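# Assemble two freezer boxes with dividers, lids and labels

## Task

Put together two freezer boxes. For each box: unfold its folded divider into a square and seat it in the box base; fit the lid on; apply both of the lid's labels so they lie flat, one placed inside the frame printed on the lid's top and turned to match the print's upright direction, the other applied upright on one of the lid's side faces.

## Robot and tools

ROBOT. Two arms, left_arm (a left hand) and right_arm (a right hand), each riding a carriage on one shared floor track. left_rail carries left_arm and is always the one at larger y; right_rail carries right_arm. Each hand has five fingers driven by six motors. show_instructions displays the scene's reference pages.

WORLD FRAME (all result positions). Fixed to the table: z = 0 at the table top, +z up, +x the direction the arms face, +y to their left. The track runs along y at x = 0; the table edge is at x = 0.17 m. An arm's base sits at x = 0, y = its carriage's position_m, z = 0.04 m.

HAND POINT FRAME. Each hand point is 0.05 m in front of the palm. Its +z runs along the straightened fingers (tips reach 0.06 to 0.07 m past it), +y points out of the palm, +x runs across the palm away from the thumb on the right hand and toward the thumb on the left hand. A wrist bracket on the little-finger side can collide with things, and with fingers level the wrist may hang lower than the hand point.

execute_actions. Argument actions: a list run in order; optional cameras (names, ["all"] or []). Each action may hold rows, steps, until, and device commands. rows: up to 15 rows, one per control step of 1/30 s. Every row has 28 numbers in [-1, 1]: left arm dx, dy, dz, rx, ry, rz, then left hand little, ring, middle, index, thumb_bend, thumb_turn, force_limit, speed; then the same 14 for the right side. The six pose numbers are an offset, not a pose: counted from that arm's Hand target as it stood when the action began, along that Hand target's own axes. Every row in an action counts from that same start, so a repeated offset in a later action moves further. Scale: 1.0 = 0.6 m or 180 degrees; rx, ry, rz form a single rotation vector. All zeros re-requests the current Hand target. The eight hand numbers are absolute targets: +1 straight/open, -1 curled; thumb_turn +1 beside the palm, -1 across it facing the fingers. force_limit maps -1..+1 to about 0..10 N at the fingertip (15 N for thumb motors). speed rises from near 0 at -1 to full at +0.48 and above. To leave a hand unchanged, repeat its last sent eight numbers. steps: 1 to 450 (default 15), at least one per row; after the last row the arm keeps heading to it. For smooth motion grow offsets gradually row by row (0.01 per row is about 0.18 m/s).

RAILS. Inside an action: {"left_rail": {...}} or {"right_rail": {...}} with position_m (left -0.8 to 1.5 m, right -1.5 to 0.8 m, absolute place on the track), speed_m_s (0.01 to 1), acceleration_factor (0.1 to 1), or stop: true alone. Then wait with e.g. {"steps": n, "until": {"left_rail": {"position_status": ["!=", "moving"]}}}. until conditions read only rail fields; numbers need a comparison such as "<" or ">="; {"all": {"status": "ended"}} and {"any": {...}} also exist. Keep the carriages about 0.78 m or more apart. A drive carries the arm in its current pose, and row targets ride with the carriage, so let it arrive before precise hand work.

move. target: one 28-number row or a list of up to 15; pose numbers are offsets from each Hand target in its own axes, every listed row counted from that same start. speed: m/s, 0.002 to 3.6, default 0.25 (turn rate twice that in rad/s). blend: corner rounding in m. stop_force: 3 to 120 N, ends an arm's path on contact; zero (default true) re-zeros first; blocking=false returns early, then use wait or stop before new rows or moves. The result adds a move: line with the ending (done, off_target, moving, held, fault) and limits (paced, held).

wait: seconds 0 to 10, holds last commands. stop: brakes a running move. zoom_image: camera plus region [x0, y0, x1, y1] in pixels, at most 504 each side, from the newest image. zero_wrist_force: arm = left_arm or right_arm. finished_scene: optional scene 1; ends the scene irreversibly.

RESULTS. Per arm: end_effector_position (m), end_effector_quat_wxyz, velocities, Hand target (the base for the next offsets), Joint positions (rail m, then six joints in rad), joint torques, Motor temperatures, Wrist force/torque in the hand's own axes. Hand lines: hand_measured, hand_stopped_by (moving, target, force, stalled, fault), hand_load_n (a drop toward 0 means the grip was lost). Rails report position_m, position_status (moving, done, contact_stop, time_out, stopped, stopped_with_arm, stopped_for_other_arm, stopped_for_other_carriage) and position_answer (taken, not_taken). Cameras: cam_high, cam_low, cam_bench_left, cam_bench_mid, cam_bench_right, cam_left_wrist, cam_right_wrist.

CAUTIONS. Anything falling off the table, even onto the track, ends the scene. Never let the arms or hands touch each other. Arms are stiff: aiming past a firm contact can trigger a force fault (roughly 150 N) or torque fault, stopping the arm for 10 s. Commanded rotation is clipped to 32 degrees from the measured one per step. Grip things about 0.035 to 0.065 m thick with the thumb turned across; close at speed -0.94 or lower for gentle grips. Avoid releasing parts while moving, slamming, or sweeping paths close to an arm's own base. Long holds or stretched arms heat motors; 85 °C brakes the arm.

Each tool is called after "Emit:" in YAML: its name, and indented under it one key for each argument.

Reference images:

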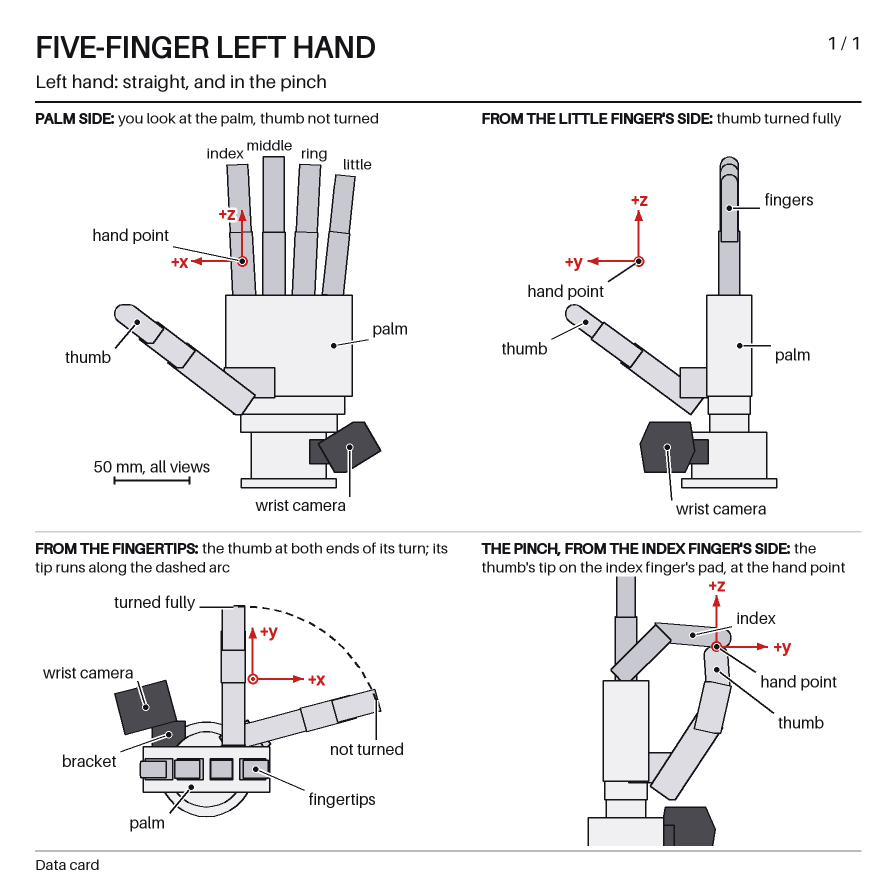

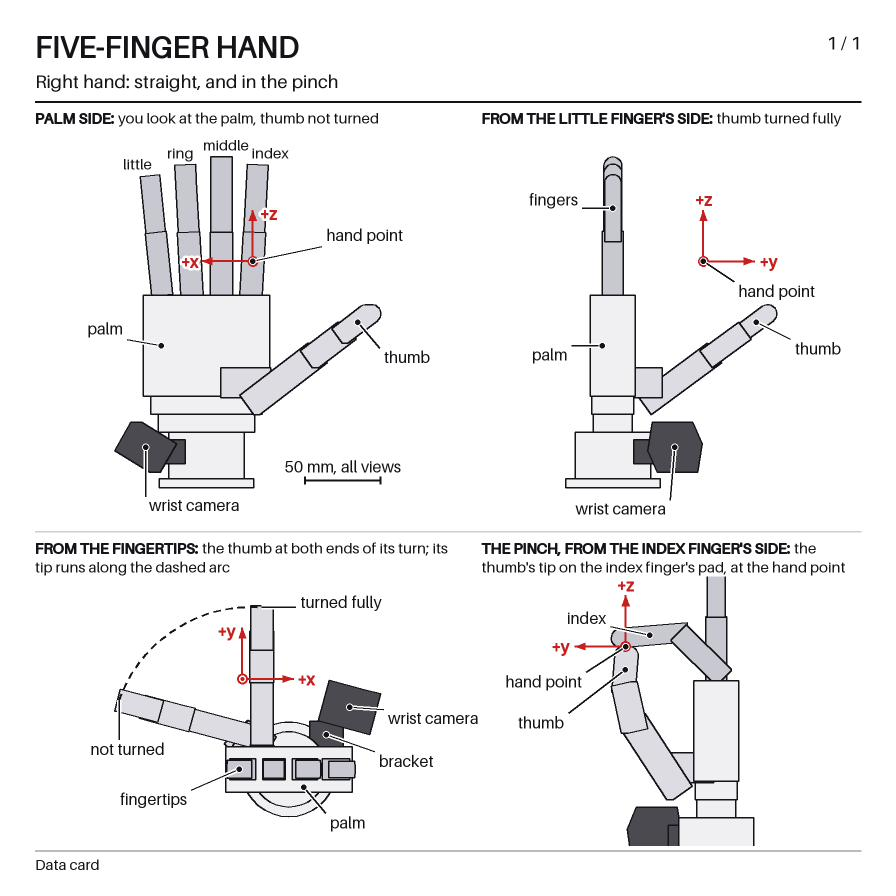

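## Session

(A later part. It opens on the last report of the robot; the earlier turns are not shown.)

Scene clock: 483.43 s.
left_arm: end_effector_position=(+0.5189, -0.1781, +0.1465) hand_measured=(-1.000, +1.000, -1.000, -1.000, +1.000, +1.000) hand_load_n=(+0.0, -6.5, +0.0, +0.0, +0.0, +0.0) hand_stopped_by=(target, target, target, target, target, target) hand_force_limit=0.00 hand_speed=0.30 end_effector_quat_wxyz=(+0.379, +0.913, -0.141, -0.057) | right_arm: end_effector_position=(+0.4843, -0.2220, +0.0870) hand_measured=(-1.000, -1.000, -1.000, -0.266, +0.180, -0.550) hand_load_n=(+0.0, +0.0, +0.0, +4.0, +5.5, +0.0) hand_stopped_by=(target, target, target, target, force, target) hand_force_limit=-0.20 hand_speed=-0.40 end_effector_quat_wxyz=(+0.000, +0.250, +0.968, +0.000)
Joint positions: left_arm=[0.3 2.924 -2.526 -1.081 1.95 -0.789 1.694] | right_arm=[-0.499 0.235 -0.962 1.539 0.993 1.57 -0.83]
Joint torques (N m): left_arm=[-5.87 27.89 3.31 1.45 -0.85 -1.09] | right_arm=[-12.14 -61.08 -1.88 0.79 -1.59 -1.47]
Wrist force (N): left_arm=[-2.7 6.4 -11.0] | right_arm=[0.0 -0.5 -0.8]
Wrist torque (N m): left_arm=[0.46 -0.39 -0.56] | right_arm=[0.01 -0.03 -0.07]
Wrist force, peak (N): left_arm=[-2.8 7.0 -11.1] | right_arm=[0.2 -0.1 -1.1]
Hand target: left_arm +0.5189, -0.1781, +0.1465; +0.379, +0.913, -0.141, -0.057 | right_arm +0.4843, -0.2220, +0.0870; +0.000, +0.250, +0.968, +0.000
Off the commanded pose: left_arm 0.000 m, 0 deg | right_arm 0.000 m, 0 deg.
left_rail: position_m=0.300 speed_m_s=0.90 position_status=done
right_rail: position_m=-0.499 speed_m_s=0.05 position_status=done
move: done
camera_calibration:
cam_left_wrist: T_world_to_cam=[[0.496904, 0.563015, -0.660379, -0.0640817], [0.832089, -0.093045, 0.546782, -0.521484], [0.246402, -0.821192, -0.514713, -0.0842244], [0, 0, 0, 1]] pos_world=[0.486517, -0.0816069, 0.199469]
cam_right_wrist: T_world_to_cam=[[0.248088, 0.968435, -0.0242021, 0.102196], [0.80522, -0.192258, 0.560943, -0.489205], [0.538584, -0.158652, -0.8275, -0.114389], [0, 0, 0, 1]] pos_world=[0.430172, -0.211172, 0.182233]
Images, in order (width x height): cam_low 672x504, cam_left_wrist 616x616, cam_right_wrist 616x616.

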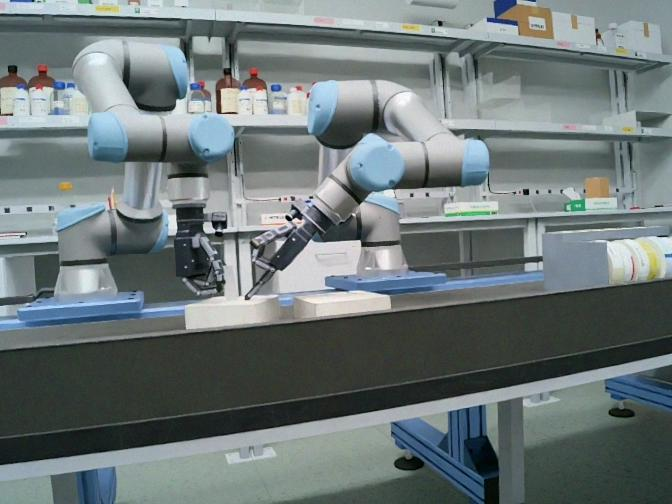

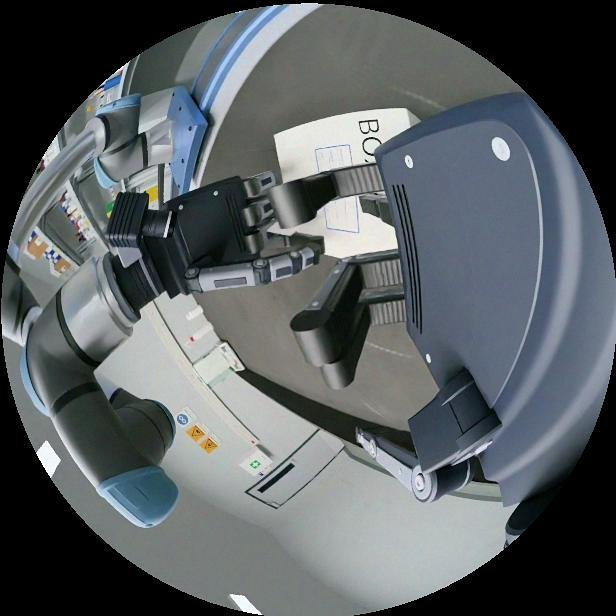

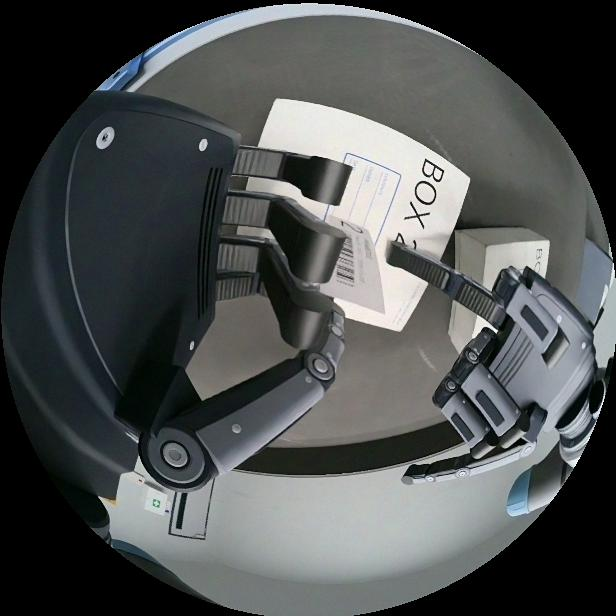

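Emit:
move:
  target:
    - [0,0,0,0,0,0,-1,1,-1,-1,1,1,0,0.3,0,0,-0.01,0,0,0,-1,-1,-1,-0.266,1,-0.9,-0.2,0.2]
    - [0,0,0,0,0,0,-1,1,-1,-1,1,1,0,0.3,0,0.0188,-0.01,0,0,0,-1,-1,-1,-0.266,1,-0.9,-0.2,0.2]
    - [0,0,0,0,0,0,-1,1,-1,-1,1,1,0,0.3,0.0197,0.0188,-0.01,0,0,0,-1,-1,-1,-0.266,1,-0.9,-0.2,0.2]
    - [0,0,0,0,0,0,-1,1,-1,-1,1,1,0,0.3,0.0197,0.0188,0,0,0,0,-1,-1,-1,-0.266,1,-0.9,-0.2,0.2]
  speed: 0.06
  cameras: ["cam_left_wrist", "cam_right_wrist", "cam_low"]

Emit:
zoom_image:
  camera: "cam_left_wrist"
  region: [265, 180, 365, 280]

Emit:
zoom_image:
  camera: "cam_low"
  region: [195, 250, 255, 310]

Emit:
zoom_image:
  camera: "cam_right_wrist"
  region: [200, 180, 380, 360]

Scene clock: 488.77 s.
left_arm: end_effector_position=(+0.5189, -0.1781, +0.1465) hand_measured=(-1.000, +1.000, -1.000, -1.000, +1.000, +1.000) hand_load_n=(+0.0, -6.0, +0.0, +0.0, +0.0, +0.0) hand_stopped_by=(target, target, target, target, target, target) hand_force_limit=0.00 hand_speed=0.30 end_effector_quat_wxyz=(+0.379, +0.913, -0.141, -0.057) | right_arm: end_effector_position=(+0.4794, -0.2064, +0.0871) hand_measured=(-1.000, -1.000, -1.000, -0.266, +1.000, -0.848) hand_load_n=(+0.0, +0.0, +0.0, +0.0, -0.5, +0.0) hand_stopped_by=(target, target, target, target, target, force) hand_force_limit=-0.20 hand_speed=0.20 end_effector_quat_wxyz=(+0.000, +0.250, +0.968, +0.000)
Joint positions: left_arm=[0.3 2.924 -2.526 -1.081 1.95 -0.789 1.694] | right_arm=[-0.499 0.269 -0.955 1.526 0.998 1.57 -0.796]
Joint torques (N m): left_arm=[-6.12 27.44 2.38 1.61 -0.77 -1.08] | right_arm=[12.69 -26.68 -0.27 0.99 1.72 1.57]
Wrist force (N): left_arm=[-2.7 6.7 -11.0] | right_arm=[-0.3 -0.2 -0.8]
Wrist torque (N m): left_arm=[0.45 -0.39 -0.56] | right_arm=[0.04 0.01 -0.17]
Wrist force, peak (N): left_arm=[-2.5 7.1 -11.3] | right_arm=[-0.3 0.0 -1.5]
Hand target: left_arm +0.5189, -0.1781, +0.1465; +0.379, +0.913, -0.141, -0.057 | right_arm +0.4794, -0.2064, +0.0870; +0.000, +0.250, +0.968, +0.000
Off the commanded pose: left_arm 0.000 m, 0 deg | right_arm 0.000 m, 0 deg.
left_rail: position_m=0.300 speed_m_s=0.90 position_status=done
right_rail: position_m=-0.499 speed_m_s=0.05 position_status=done
move: done
camera_calibration:
cam_left_wrist: T_world_to_cam=[[0.496904, 0.563015, -0.660379, -0.0640817], [0.832089, -0.093045, 0.546782, -0.521484], [0.246402, -0.821192, -0.514713, -0.0842244], [0, 0, 0, 1]] pos_world=[0.486517, -0.0816069, 0.199469]
cam_right_wrist: T_world_to_cam=[[0.248038, 0.96845, -0.0241233, 0.0882911], [0.8052, -0.192253, 0.560973, -0.482393], [0.538637, -0.158567, -0.827482, -0.109255], [0, 0, 0, 1]] pos_world=[0.425373, -0.195572, 0.182333]
Images, in order (width x height): cam_low 672x504, cam_left_wrist 616x616, cam_right_wrist 616x616.

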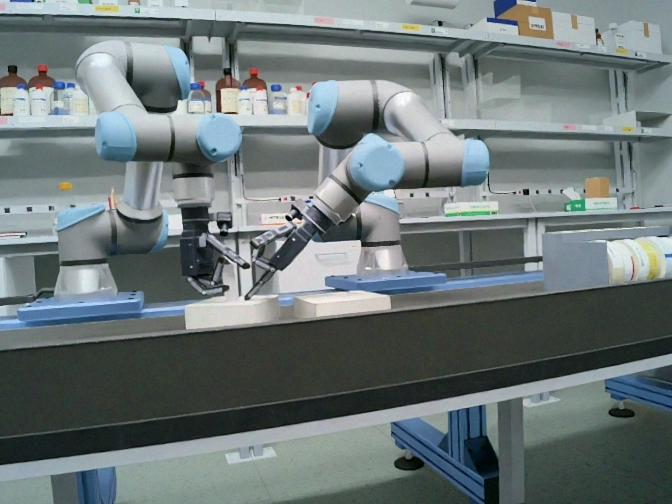

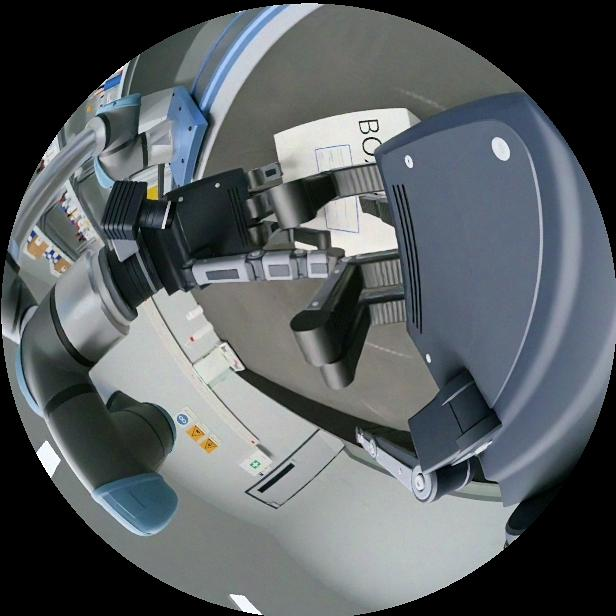

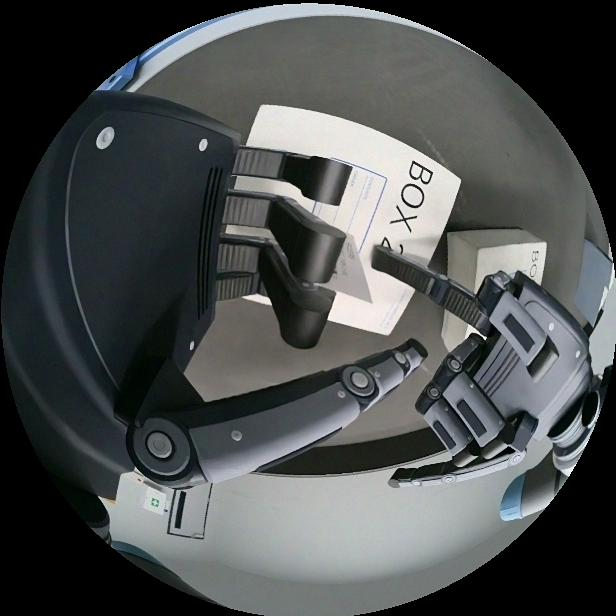

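Scaled by 5.040 from the camera's 616x616 image, which has a finer 880x880 frame.

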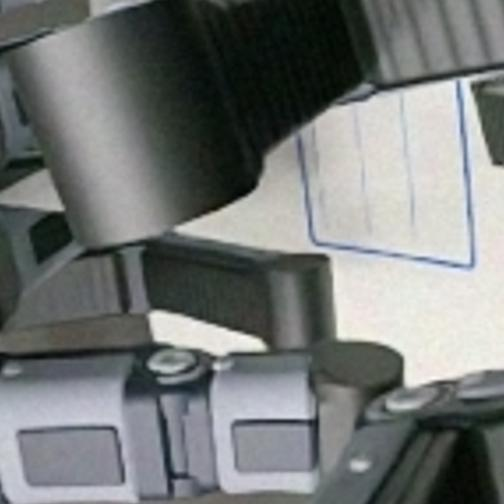

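Scaled by 8.400 from the camera's 672x504 image, which has a finer 960x720 frame.

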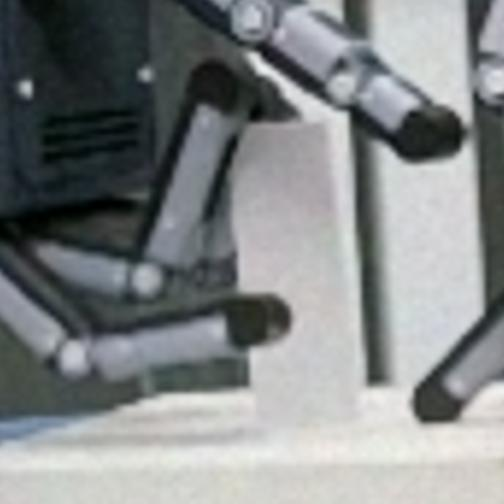

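Scaled by 2.800 from the camera's 616x616 image, which has a finer 880x880 frame.

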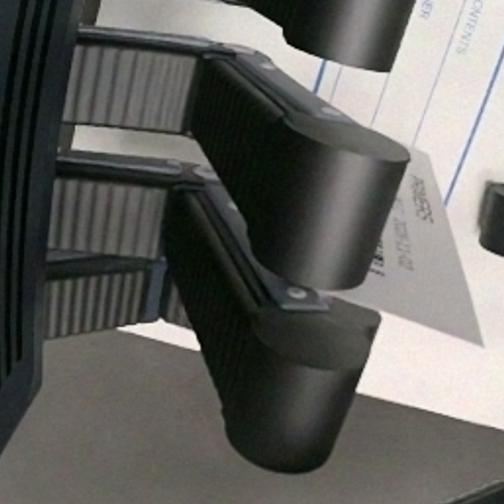

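Emit:
move:
  target:
    - [0,0,0,0,0,0,-1,1,-1,-1,1,1,0,0.3,0,0,0,0,0,0,-1,-1,-1,-0.266,1,-1,0.3,0.2]
    - [0,0,0,0,0,0,-1,1,-1,-1,1,1,0,0.3,0,0.0192,0,0,0,0,-1,-1,-1,-0.266,1,-1,0.3,0.2]
    - [0,0,0,0,0,0,-1,1,-1,-1,1,1,0,0.3,0.0232,0.0192,0,0,0,0,-1,-1,-1,-0.266,1,-1,0.3,0.2]
  speed: 0.05
  cameras: ["cam_left_wrist", "cam_right_wrist", "cam_low"]

Emit:
zoom_image:
  camera: "cam_left_wrist"
  region: [265, 180, 365, 280]

Emit:
zoom_image:
  camera: "cam_low"
  region: [195, 250, 255, 310]

Emit:
zoom_image:
  camera: "cam_right_wrist"
  region: [200, 180, 380, 360]

Scene clock: 498.43 s.
left_arm: end_effector_position=(+0.5189, -0.1781, +0.1465) hand_measured=(-1.000, +1.000, -1.000, -1.000, +1.000, +1.000) hand_load_n=(+0.0, -6.0, +0.0, +0.0, +0.0, +0.0) hand_stopped_by=(target, target, target, target, target, target) hand_force_limit=0.00 hand_speed=0.30 end_effector_quat_wxyz=(+0.379, +0.913, -0.141, -0.057) | right_arm: end_effector_position=(+0.4729, -0.1896, +0.0870) hand_measured=(-1.000, -1.000, -1.000, -0.266, +1.000, -1.000) hand_load_n=(+0.0, +0.0, +0.0, +0.0, +0.0, +0.0) hand_stopped_by=(target, target, target, target, target, target) hand_force_limit=0.30 hand_speed=0.20 end_effector_quat_wxyz=(+0.000, +0.250, +0.968, +0.000)
Joint positions: left_arm=[0.3 2.924 -2.526 -1.081 1.95 -0.789 1.694] | right_arm=[-0.499 0.307 -0.948 1.514 1.003 1.57 -0.758]
Joint torques (N m): left_arm=[-5.37 27.46 3.17 1.64 -0.91 -0.92] | right_arm=[11.04 -60.52 0.27 0.95 -0.22 1.59]
Wrist force (N): left_arm=[-3.0 6.9 -10.6] | right_arm=[-0.1 0.0 -0.6]
Wrist torque (N m): left_arm=[0.45 -0.38 -0.58] | right_arm=[0.05 -0.02 -0.13]
Wrist force, peak (N): left_arm=[-3.0 6.7 -11.3] | right_arm=[-0.5 -1.3 -0.4]
Hand target: left_arm +0.5189, -0.1781, +0.1465; +0.379, +0.913, -0.141, -0.057 | right_arm +0.4728, -0.1896, +0.0870; +0.000, +0.250, +0.968, +0.000
Off the commanded pose: left_arm 0.000 m, 0 deg | right_arm 0.000 m, 0 deg.
left_rail: position_m=0.300 speed_m_s=0.90 position_status=done
right_rail: position_m=-0.499 speed_m_s=0.05 position_status=done
move: done
camera_calibration:
cam_left_wrist: T_world_to_cam=[[0.496904, 0.563015, -0.660379, -0.0640817], [0.832089, -0.093045, 0.546782, -0.521484], [0.246402, -0.821192, -0.514713, -0.0842244], [0, 0, 0, 1]] pos_world=[0.486517, -0.0816069, 0.199469]
cam_right_wrist: T_world_to_cam=[[0.248047, 0.968447, -0.0241439, 0.0736552], [0.805275, -0.192271, 0.56086, -0.473806], [0.538521, -0.158562, -0.827558, -0.103057], [0, 0, 0, 1]] pos_world=[0.418772, -0.178772, 0.182232]
Images, in order (width x height): cam_low 672x504, cam_left_wrist 616x616, cam_right_wrist 616x616.

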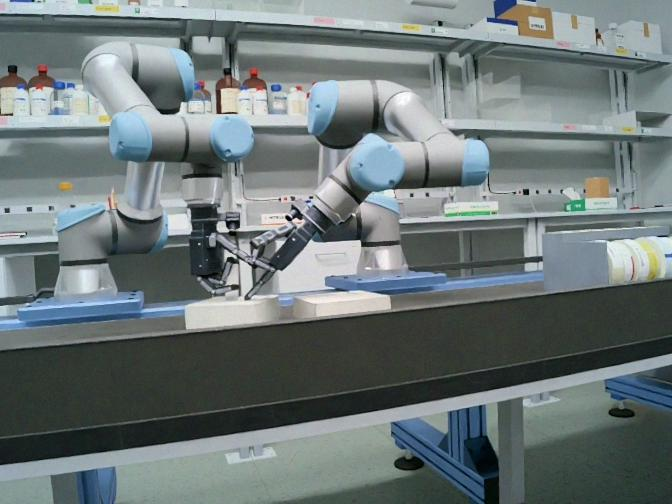

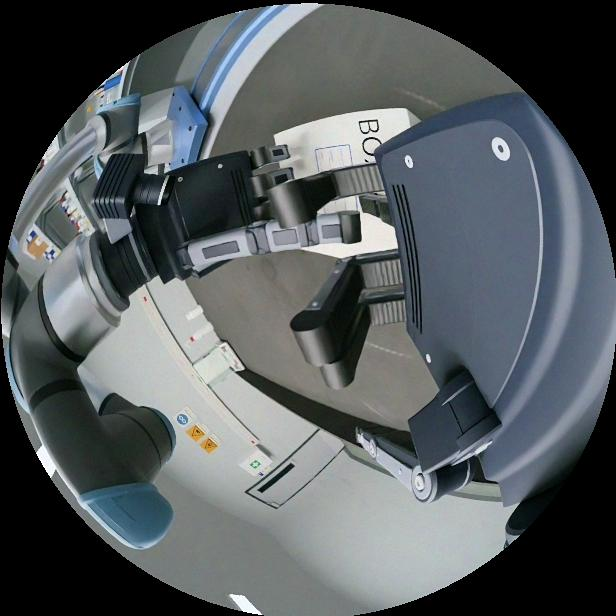

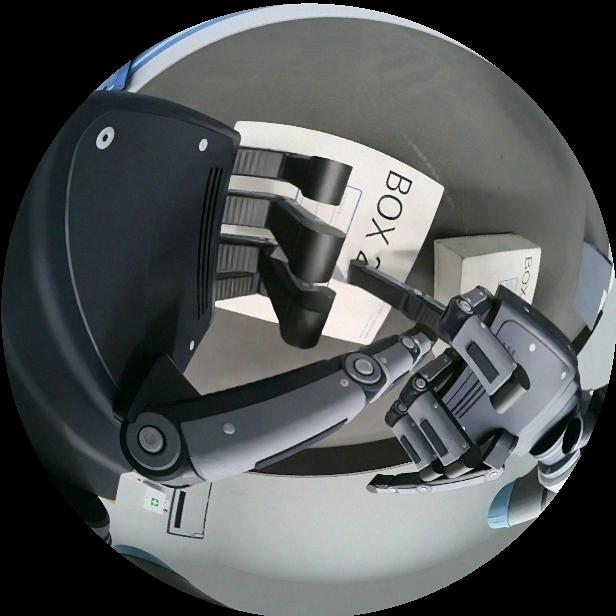

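Scaled by 5.040 from the camera's 616x616 image, which has a finer 880x880 frame.

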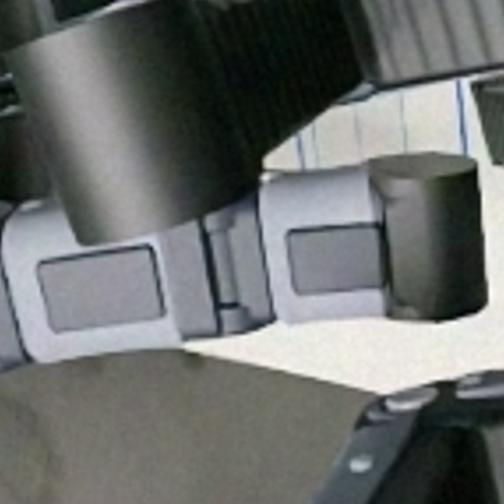

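Scaled by 8.400 from the camera's 672x504 image, which has a finer 960x720 frame.

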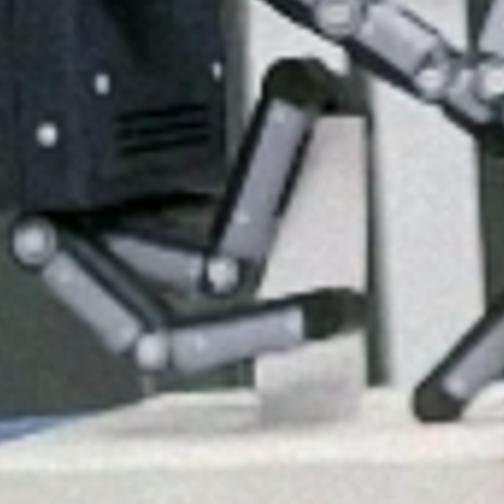

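Scaled by 2.800 from the camera's 616x616 image, which has a finer 880x880 frame.

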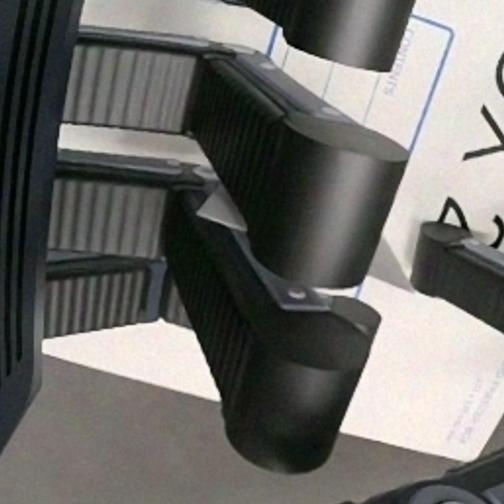

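Emit:
zoom_image:
  camera: "cam_right_wrist"
  region: [255, 225, 355, 325]

Emit:
zoom_image:
  camera: "cam_low"
  region: [210, 252, 250, 304]

Emit:
execute_actions:
  actions: []
  cameras: ["cam_bench_mid", "cam_high", "cam_bench_right"]

Emit:
zoom_image:
  camera: "cam_bench_mid"
  region: [315, 375, 395, 435]

Emit:
zoom_image:
  camera: "cam_bench_right"
  region: [560, 250, 671, 350]

Scaled by 5.040 from the camera's 616x616 image, which has a finer 880x880 frame.

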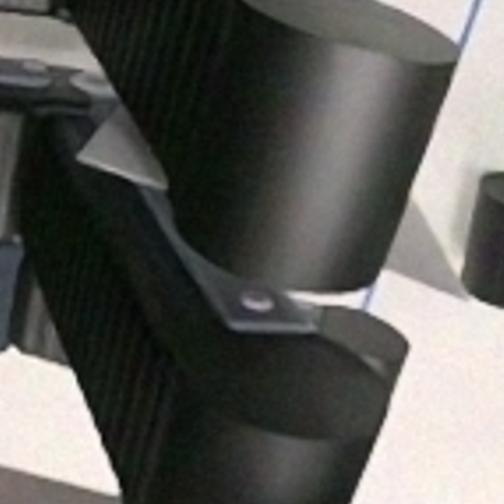

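Scaled by 9.692 from the camera's 672x504 image, which has a finer 960x720 frame.

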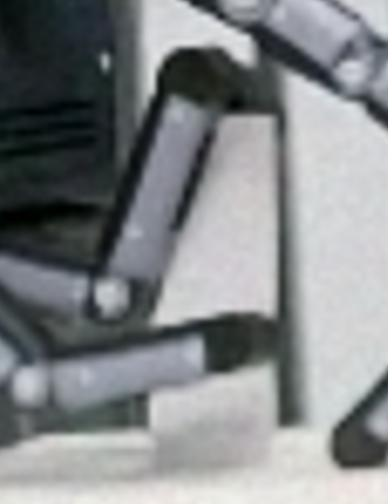

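Scene clock: 500.43 s.
left_arm: end_effector_position=(+0.5189, -0.1781, +0.1465) hand_measured=(-1.000, +1.000, -1.000, -1.000, +1.000, +1.000) hand_load_n=(+0.0, -6.0, +0.0, +0.0, +0.0, +0.0) hand_stopped_by=(target, target, target, target, target, target) hand_force_limit=0.00 hand_speed=0.30 end_effector_quat_wxyz=(+0.379, +0.913, -0.141, -0.057) | right_arm: end_effector_position=(+0.4728, -0.1896, +0.0870) hand_measured=(-1.000, -1.000, -1.000, -0.266, +1.000, -1.000) hand_load_n=(+0.0, +0.0, +0.0, +0.0, -0.5, +0.0) hand_stopped_by=(target, target, target, target, target, target) hand_force_limit=0.30 hand_speed=0.20 end_effector_quat_wxyz=(+0.000, +0.250, +0.968, +0.000)
Joint positions: left_arm=[0.3 2.924 -2.526 -1.081 1.95 -0.789 1.694] | right_arm=[-0.499 0.307 -0.948 1.514 1.003 1.571 -0.758]
Joint velocities: within noise
Joint torques (N m): left_arm=[-4.74 27.92 3.62 1.66 -0.71 -0.77] | right_arm=[12.1 -62.12 -0.4 0.75 1.94 1.27]
Motor temperatures (°C): left_arm=[20 24 21 25 30 23] | right_arm=[22 22 25 27 31 26]
Wrist force (N): left_arm=[-3.1 6.1 -10.3] | right_arm=[0.2 -0.1 -0.8]
Wrist torque (N m): left_arm=[0.41 -0.37 -0.57] | right_arm=[0.05 -0.06 -0.12]
Wrist force, peak (N): left_arm=[-3.0 6.9 -10.8] | right_arm=[0.1 0.0 -1.0]
Hand target: left_arm +0.5189, -0.1781, +0.1465; +0.379, +0.913, -0.141, -0.057 | right_arm +0.4728, -0.1896, +0.0870; +0.000, +0.250, +0.968, +0.000
Off the commanded pose: left_arm 0.000 m, 0 deg | right_arm 0.000 m, 0 deg.
left_rail: position_m=0.300 speed_m_s=0.90 position_status=done
right_rail: position_m=-0.499 speed_m_s=0.05 position_status=done
Images, in order (width x height): cam_high 672x504, cam_bench_mid 672x504, cam_bench_right 672x504.

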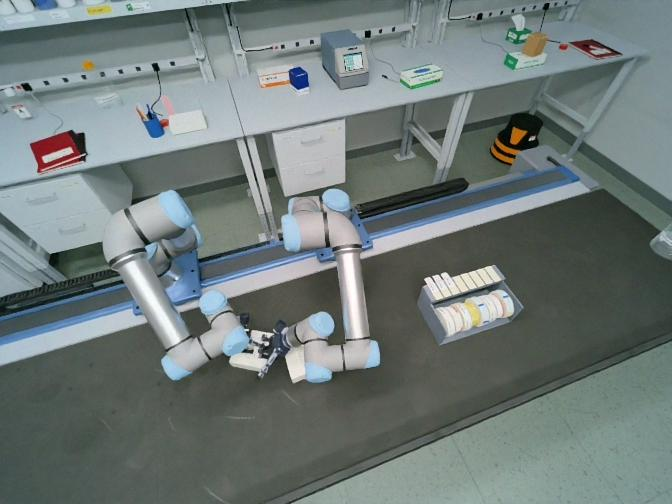

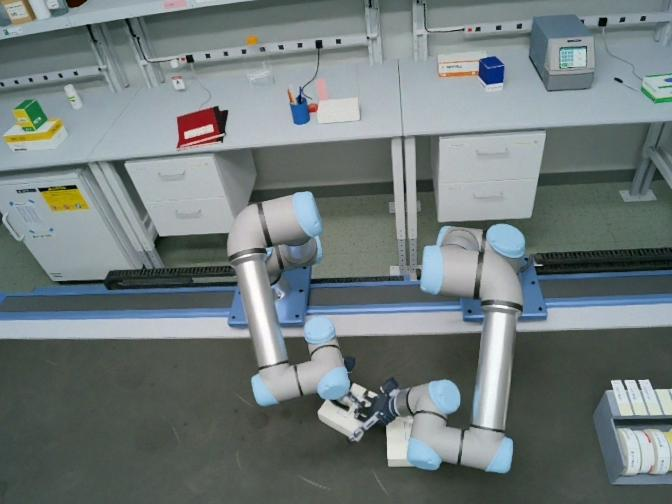

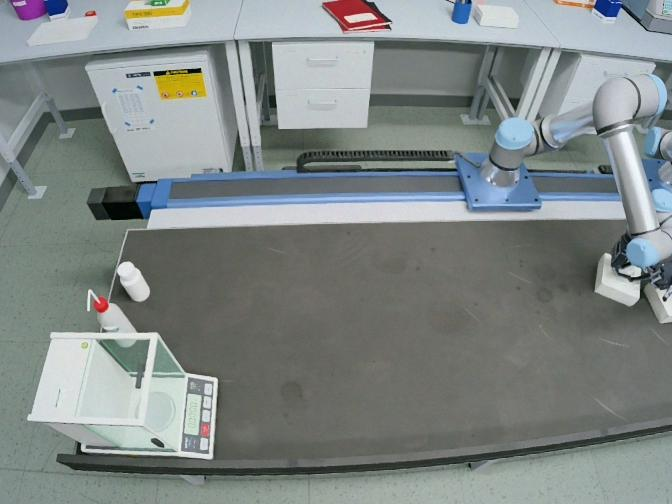

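Scaled by 6.300 from the camera's 672x504 image, which has a finer 960x720 frame.

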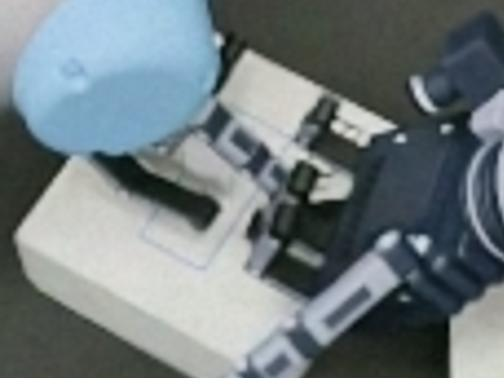

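Scaled by 4.541 from the camera's 672x504 image, which has a finer 960x720 frame.

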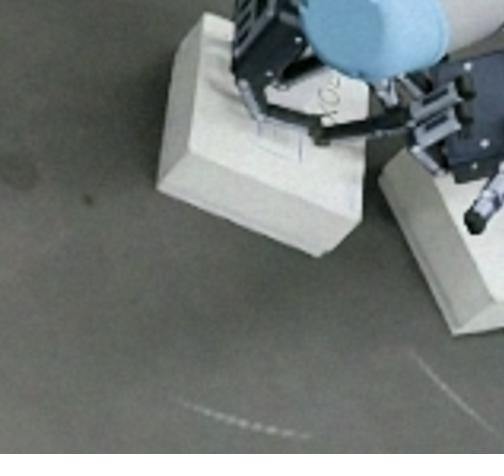

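Emit:
move:
  target:
    - [0,0,0,0,0,0,-1,1,-1,-1,1,1,0,0.3,0,-0.0833,0,0,0,0,-1,-1,-1,-0.266,1,-0.8,0.3,0.2]
    - [0,0,0,0,0,0,-1,1,-1,-1,1,1,0,0.3,0,-0.0833,0,0,0,0,-1,-1,-0.7,-0.266,1,-0.8,0.3,0.2]
  speed: 0.07
  cameras: ["cam_left_wrist", "cam_right_wrist", "cam_low"]

Emit:
zoom_image:
  camera: "cam_left_wrist"
  region: [235, 130, 385, 280]

Emit:
zoom_image:
  camera: "cam_low"
  region: [195, 250, 255, 310]

Emit:
zoom_image:
  camera: "cam_right_wrist"
  region: [220, 120, 420, 320]

Scene clock: 505.03 s.
left_arm: end_effector_position=(+0.5189, -0.1781, +0.1465) hand_measured=(-1.000, +1.000, -1.000, -1.000, +1.000, +1.000) hand_load_n=(+0.0, -6.0, +0.0, +0.0, +0.0, +0.0) hand_stopped_by=(target, target, target, target, target, target) hand_force_limit=0.00 hand_speed=0.30 end_effector_quat_wxyz=(+0.379, +0.913, -0.141, -0.057) | right_arm: end_effector_position=(+0.4486, -0.2333, +0.0870) hand_measured=(-1.000, -1.000, -0.700, -0.266, +1.000, -0.800) hand_load_n=(+0.0, +0.0, +0.0, +0.0, +0.0, +0.0) hand_stopped_by=(target, target, target, target, target, target) hand_force_limit=0.30 hand_speed=0.20 end_effector_quat_wxyz=(+0.000, +0.250, +0.968, +0.000)
Joint positions: left_arm=[0.3 2.924 -2.526 -1.081 1.95 -0.789 1.694] | right_arm=[-0.499 0.229 -1.036 1.666 0.94 1.57 -0.836]
Joint torques (N m): left_arm=[-5.45 27.5 3.55 1.25 -0.61 -0.83] | right_arm=[-10.7 -57.22 0.44 0.66 -1.75 -1.36]
Wrist force (N): left_arm=[-3.2 6.7 -10.6] | right_arm=[-0.2 -0.4 -0.9]
Wrist torque (N m): left_arm=[0.44 -0.36 -0.58] | right_arm=[0.03 0.00 -0.13]
Wrist force, peak (N): left_arm=[-2.9 7.0 -10.7] | right_arm=[0.0 -0.9 -1.3]
Hand target: left_arm +0.5189, -0.1781, +0.1465; +0.379, +0.913, -0.141, -0.057 | right_arm +0.4486, -0.2333, +0.0870; +0.000, +0.250, +0.968, +0.000
Off the commanded pose: left_arm 0.000 m, 0 deg | right_arm 0.000 m, 0 deg.
left_rail: position_m=0.300 speed_m_s=0.90 position_status=done
right_rail: position_m=-0.499 speed_m_s=0.05 position_status=done
move: done
camera_calibration:
cam_left_wrist: T_world_to_cam=[[0.496904, 0.563015, -0.660379, -0.0640817], [0.832089, -0.093045, 0.546782, -0.521484], [0.246402, -0.821192, -0.514713, -0.0842244], [0, 0, 0, 1]] pos_world=[0.486517, -0.0816069, 0.199469]
cam_right_wrist: T_world_to_cam=[[0.248088, 0.968435, -0.0242021, 0.121969], [0.80522, -0.192258, 0.560943, -0.462656], [0.538584, -0.158652, -0.8275, -0.0970911], [0, 0, 0, 1]] pos_world=[0.394572, -0.222472, 0.182133]
Images, in order (width x height): cam_low 672x504, cam_left_wrist 616x616, cam_right_wrist 616x616.

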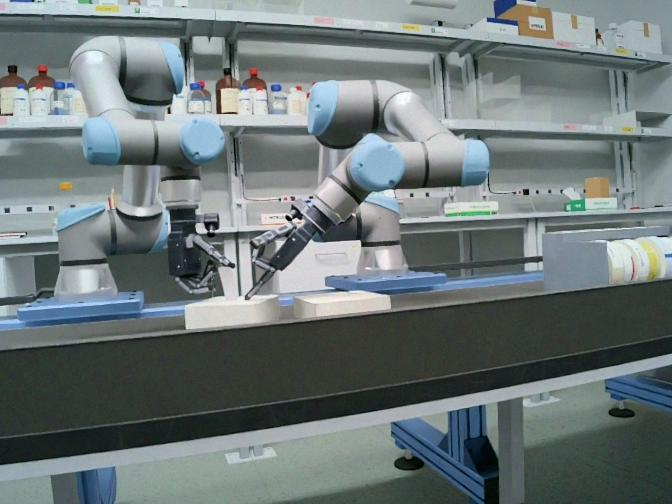

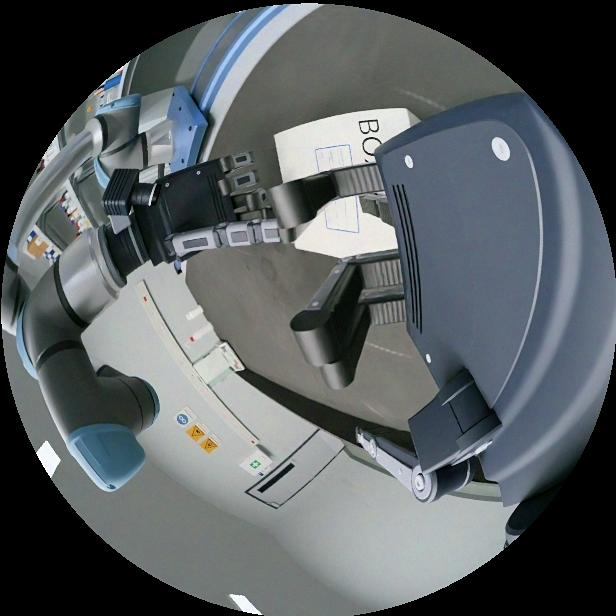

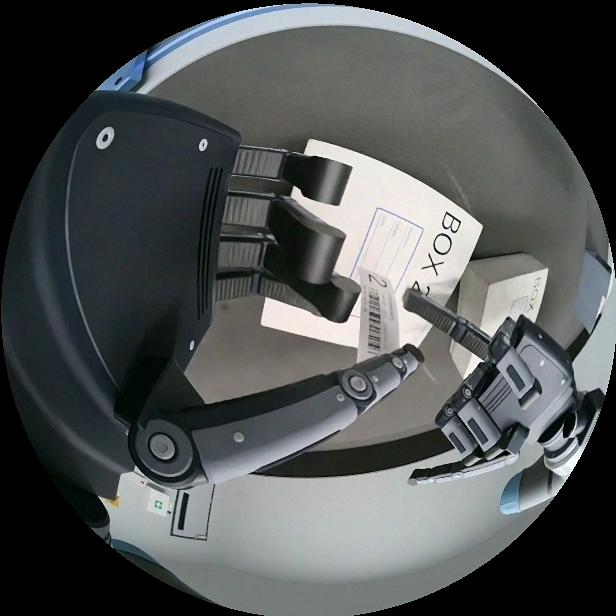

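Scaled by 3.360 from the camera's 616x616 image, which has a finer 880x880 frame.

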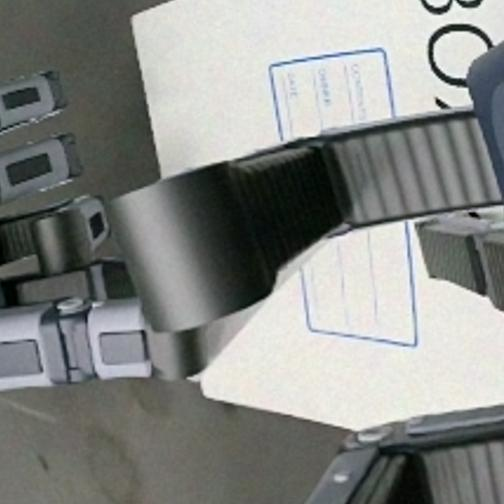

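Scaled by 8.400 from the camera's 672x504 image, which has a finer 960x720 frame.

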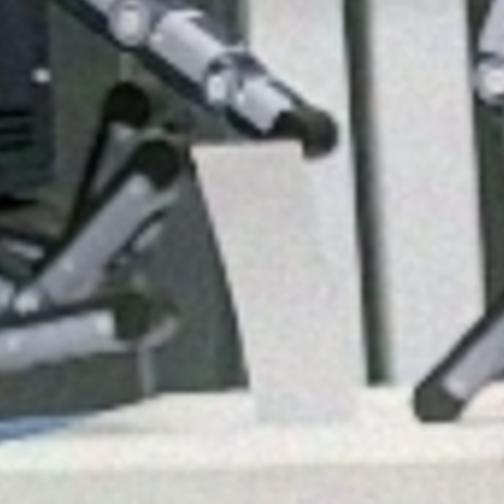

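Scaled by 2.520 from the camera's 616x616 image, which has a finer 880x880 frame.

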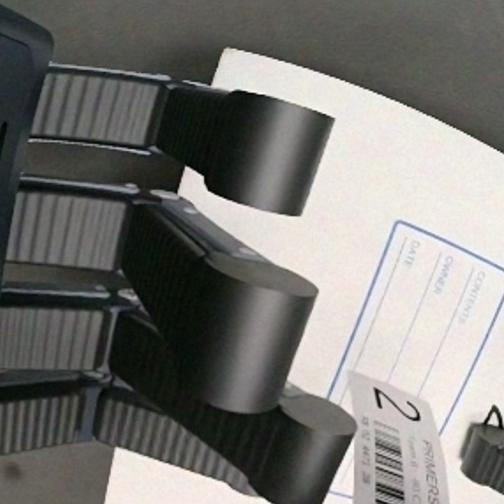

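Emit:
move:
  target:
    - [0,0,0,0,0,0,-1,1,-1,-1,1,1,0,0.3,-0.0333,0,0,0,0,0,-1,-1,-1,-0.266,1,-1,0.3,0.3]
    - [0,0,0,0,0,0,-1,1,-1,-1,1,1,0,0.3,-0.0333,0.0655,0,0,0,0,-1,-1,-1,-0.266,1,-1,0.3,0.3]
  speed: 0.06
  cameras: ["cam_right_wrist", "cam_low"]

Emit:
zoom_image:
  camera: "cam_low"
  region: [195, 250, 255, 310]

Emit:
zoom_image:
  camera: "cam_right_wrist"
  region: [220, 160, 420, 360]

Scene clock: 510.63 s.
left_arm: end_effector_position=(+0.5189, -0.1781, +0.1465) hand_measured=(-1.000, +1.000, -1.000, -1.000, +1.000, +1.000) hand_load_n=(+0.0, -6.0, +0.0, +0.0, +0.0, -0.5) hand_stopped_by=(target, target, target, target, target, target) hand_force_limit=0.00 hand_speed=0.30 end_effector_quat_wxyz=(+0.379, +0.913, -0.141, -0.057) | right_arm: end_effector_position=(+0.4851, -0.2086, +0.0870) hand_measured=(-1.000, -1.000, -1.000, -0.266, +1.000, -1.000) hand_load_n=(+0.0, +0.0, +0.0, +0.0, +0.0, +0.0) hand_stopped_by=(target, target, target, target, target, target) hand_force_limit=0.30 hand_speed=0.30 end_effector_quat_wxyz=(+0.000, +0.250, +0.968, +0.000)
Joint positions: left_arm=[0.3 2.924 -2.526 -1.081 1.95 -0.789 1.694] | right_arm=[-0.499 0.262 -0.947 1.513 1.004 1.57 -0.803]
Joint torques (N m): left_arm=[-6.53 27.67 2.94 1.3 -0.99 -0.78] | right_arm=[13.02 -27.57 -35.2 5.22 1.98 1.46]
Wrist force (N): left_arm=[-3.0 6.6 -10.6] | right_arm=[-0.2 -0.1 -0.8]
Wrist torque (N m): left_arm=[0.46 -0.39 -0.58] | right_arm=[0.06 0.00 -0.15]
Wrist force, peak (N): left_arm=[-3.1 7.0 -10.8] | right_arm=[-1.2 -0.8 -1.1]
Hand target: left_arm +0.5189, -0.1781, +0.1465; +0.379, +0.913, -0.141, -0.057 | right_arm +0.4851, -0.2086, +0.0870; +0.000, +0.250, +0.968, +0.000
Off the commanded pose: left_arm 0.000 m, 0 deg | right_arm 0.000 m, 0 deg.
left_rail: position_m=0.300 speed_m_s=0.90 position_status=done
right_rail: position_m=-0.499 speed_m_s=0.05 position_status=done
move: done
camera_calibration:
cam_right_wrist: T_world_to_cam=[[0.248034, 0.968451, -0.0241233, 0.0891041], [0.805231, -0.192259, 0.560927, -0.487375], [0.538593, -0.158554, -0.827514, -0.112746], [0, 0, 0, 1]] pos_world=[0.431073, -0.197872, 0.182232]
Images, in order (width x height): cam_low 672x504, cam_right_wrist 616x616.

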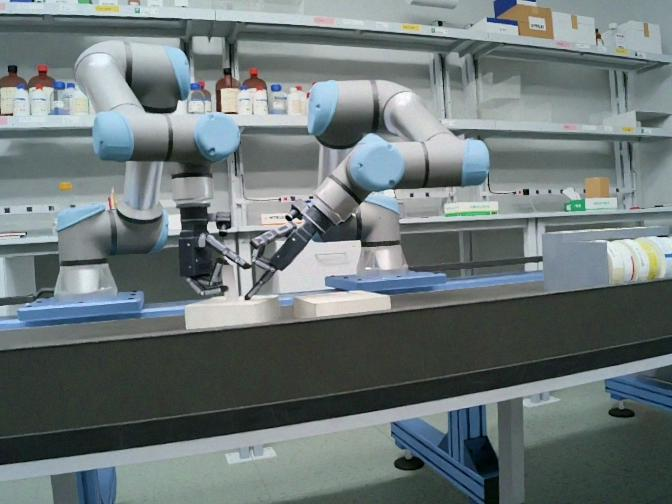

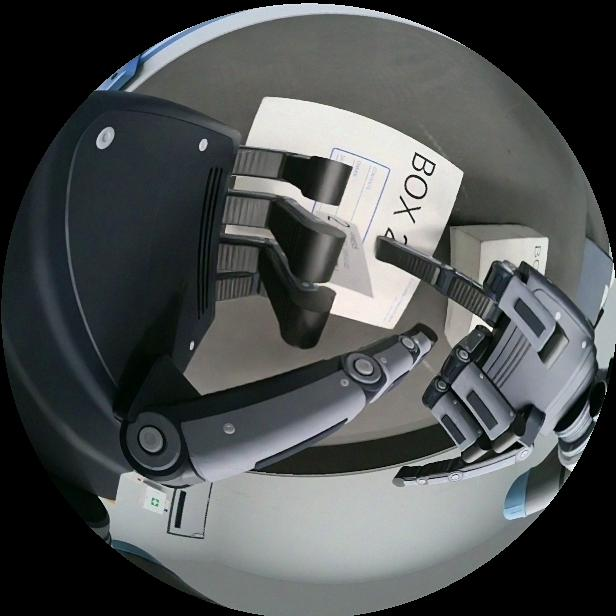

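Scaled by 8.400 from the camera's 672x504 image, which has a finer 960x720 frame.

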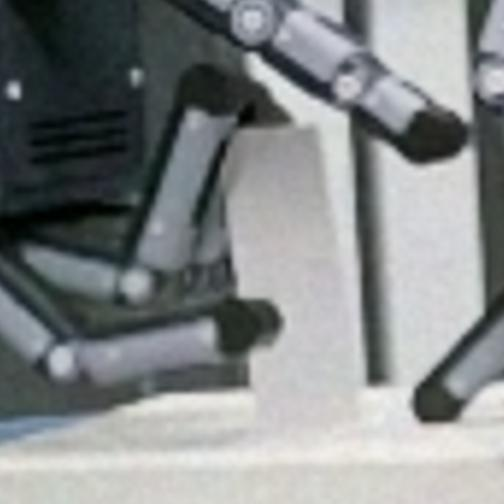

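Scaled by 2.520 from the camera's 616x616 image, which has a finer 880x880 frame.

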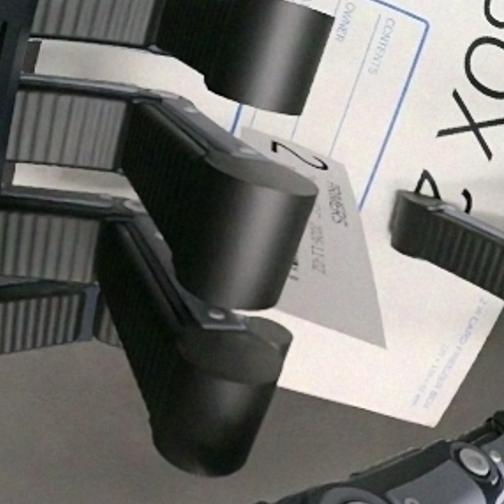

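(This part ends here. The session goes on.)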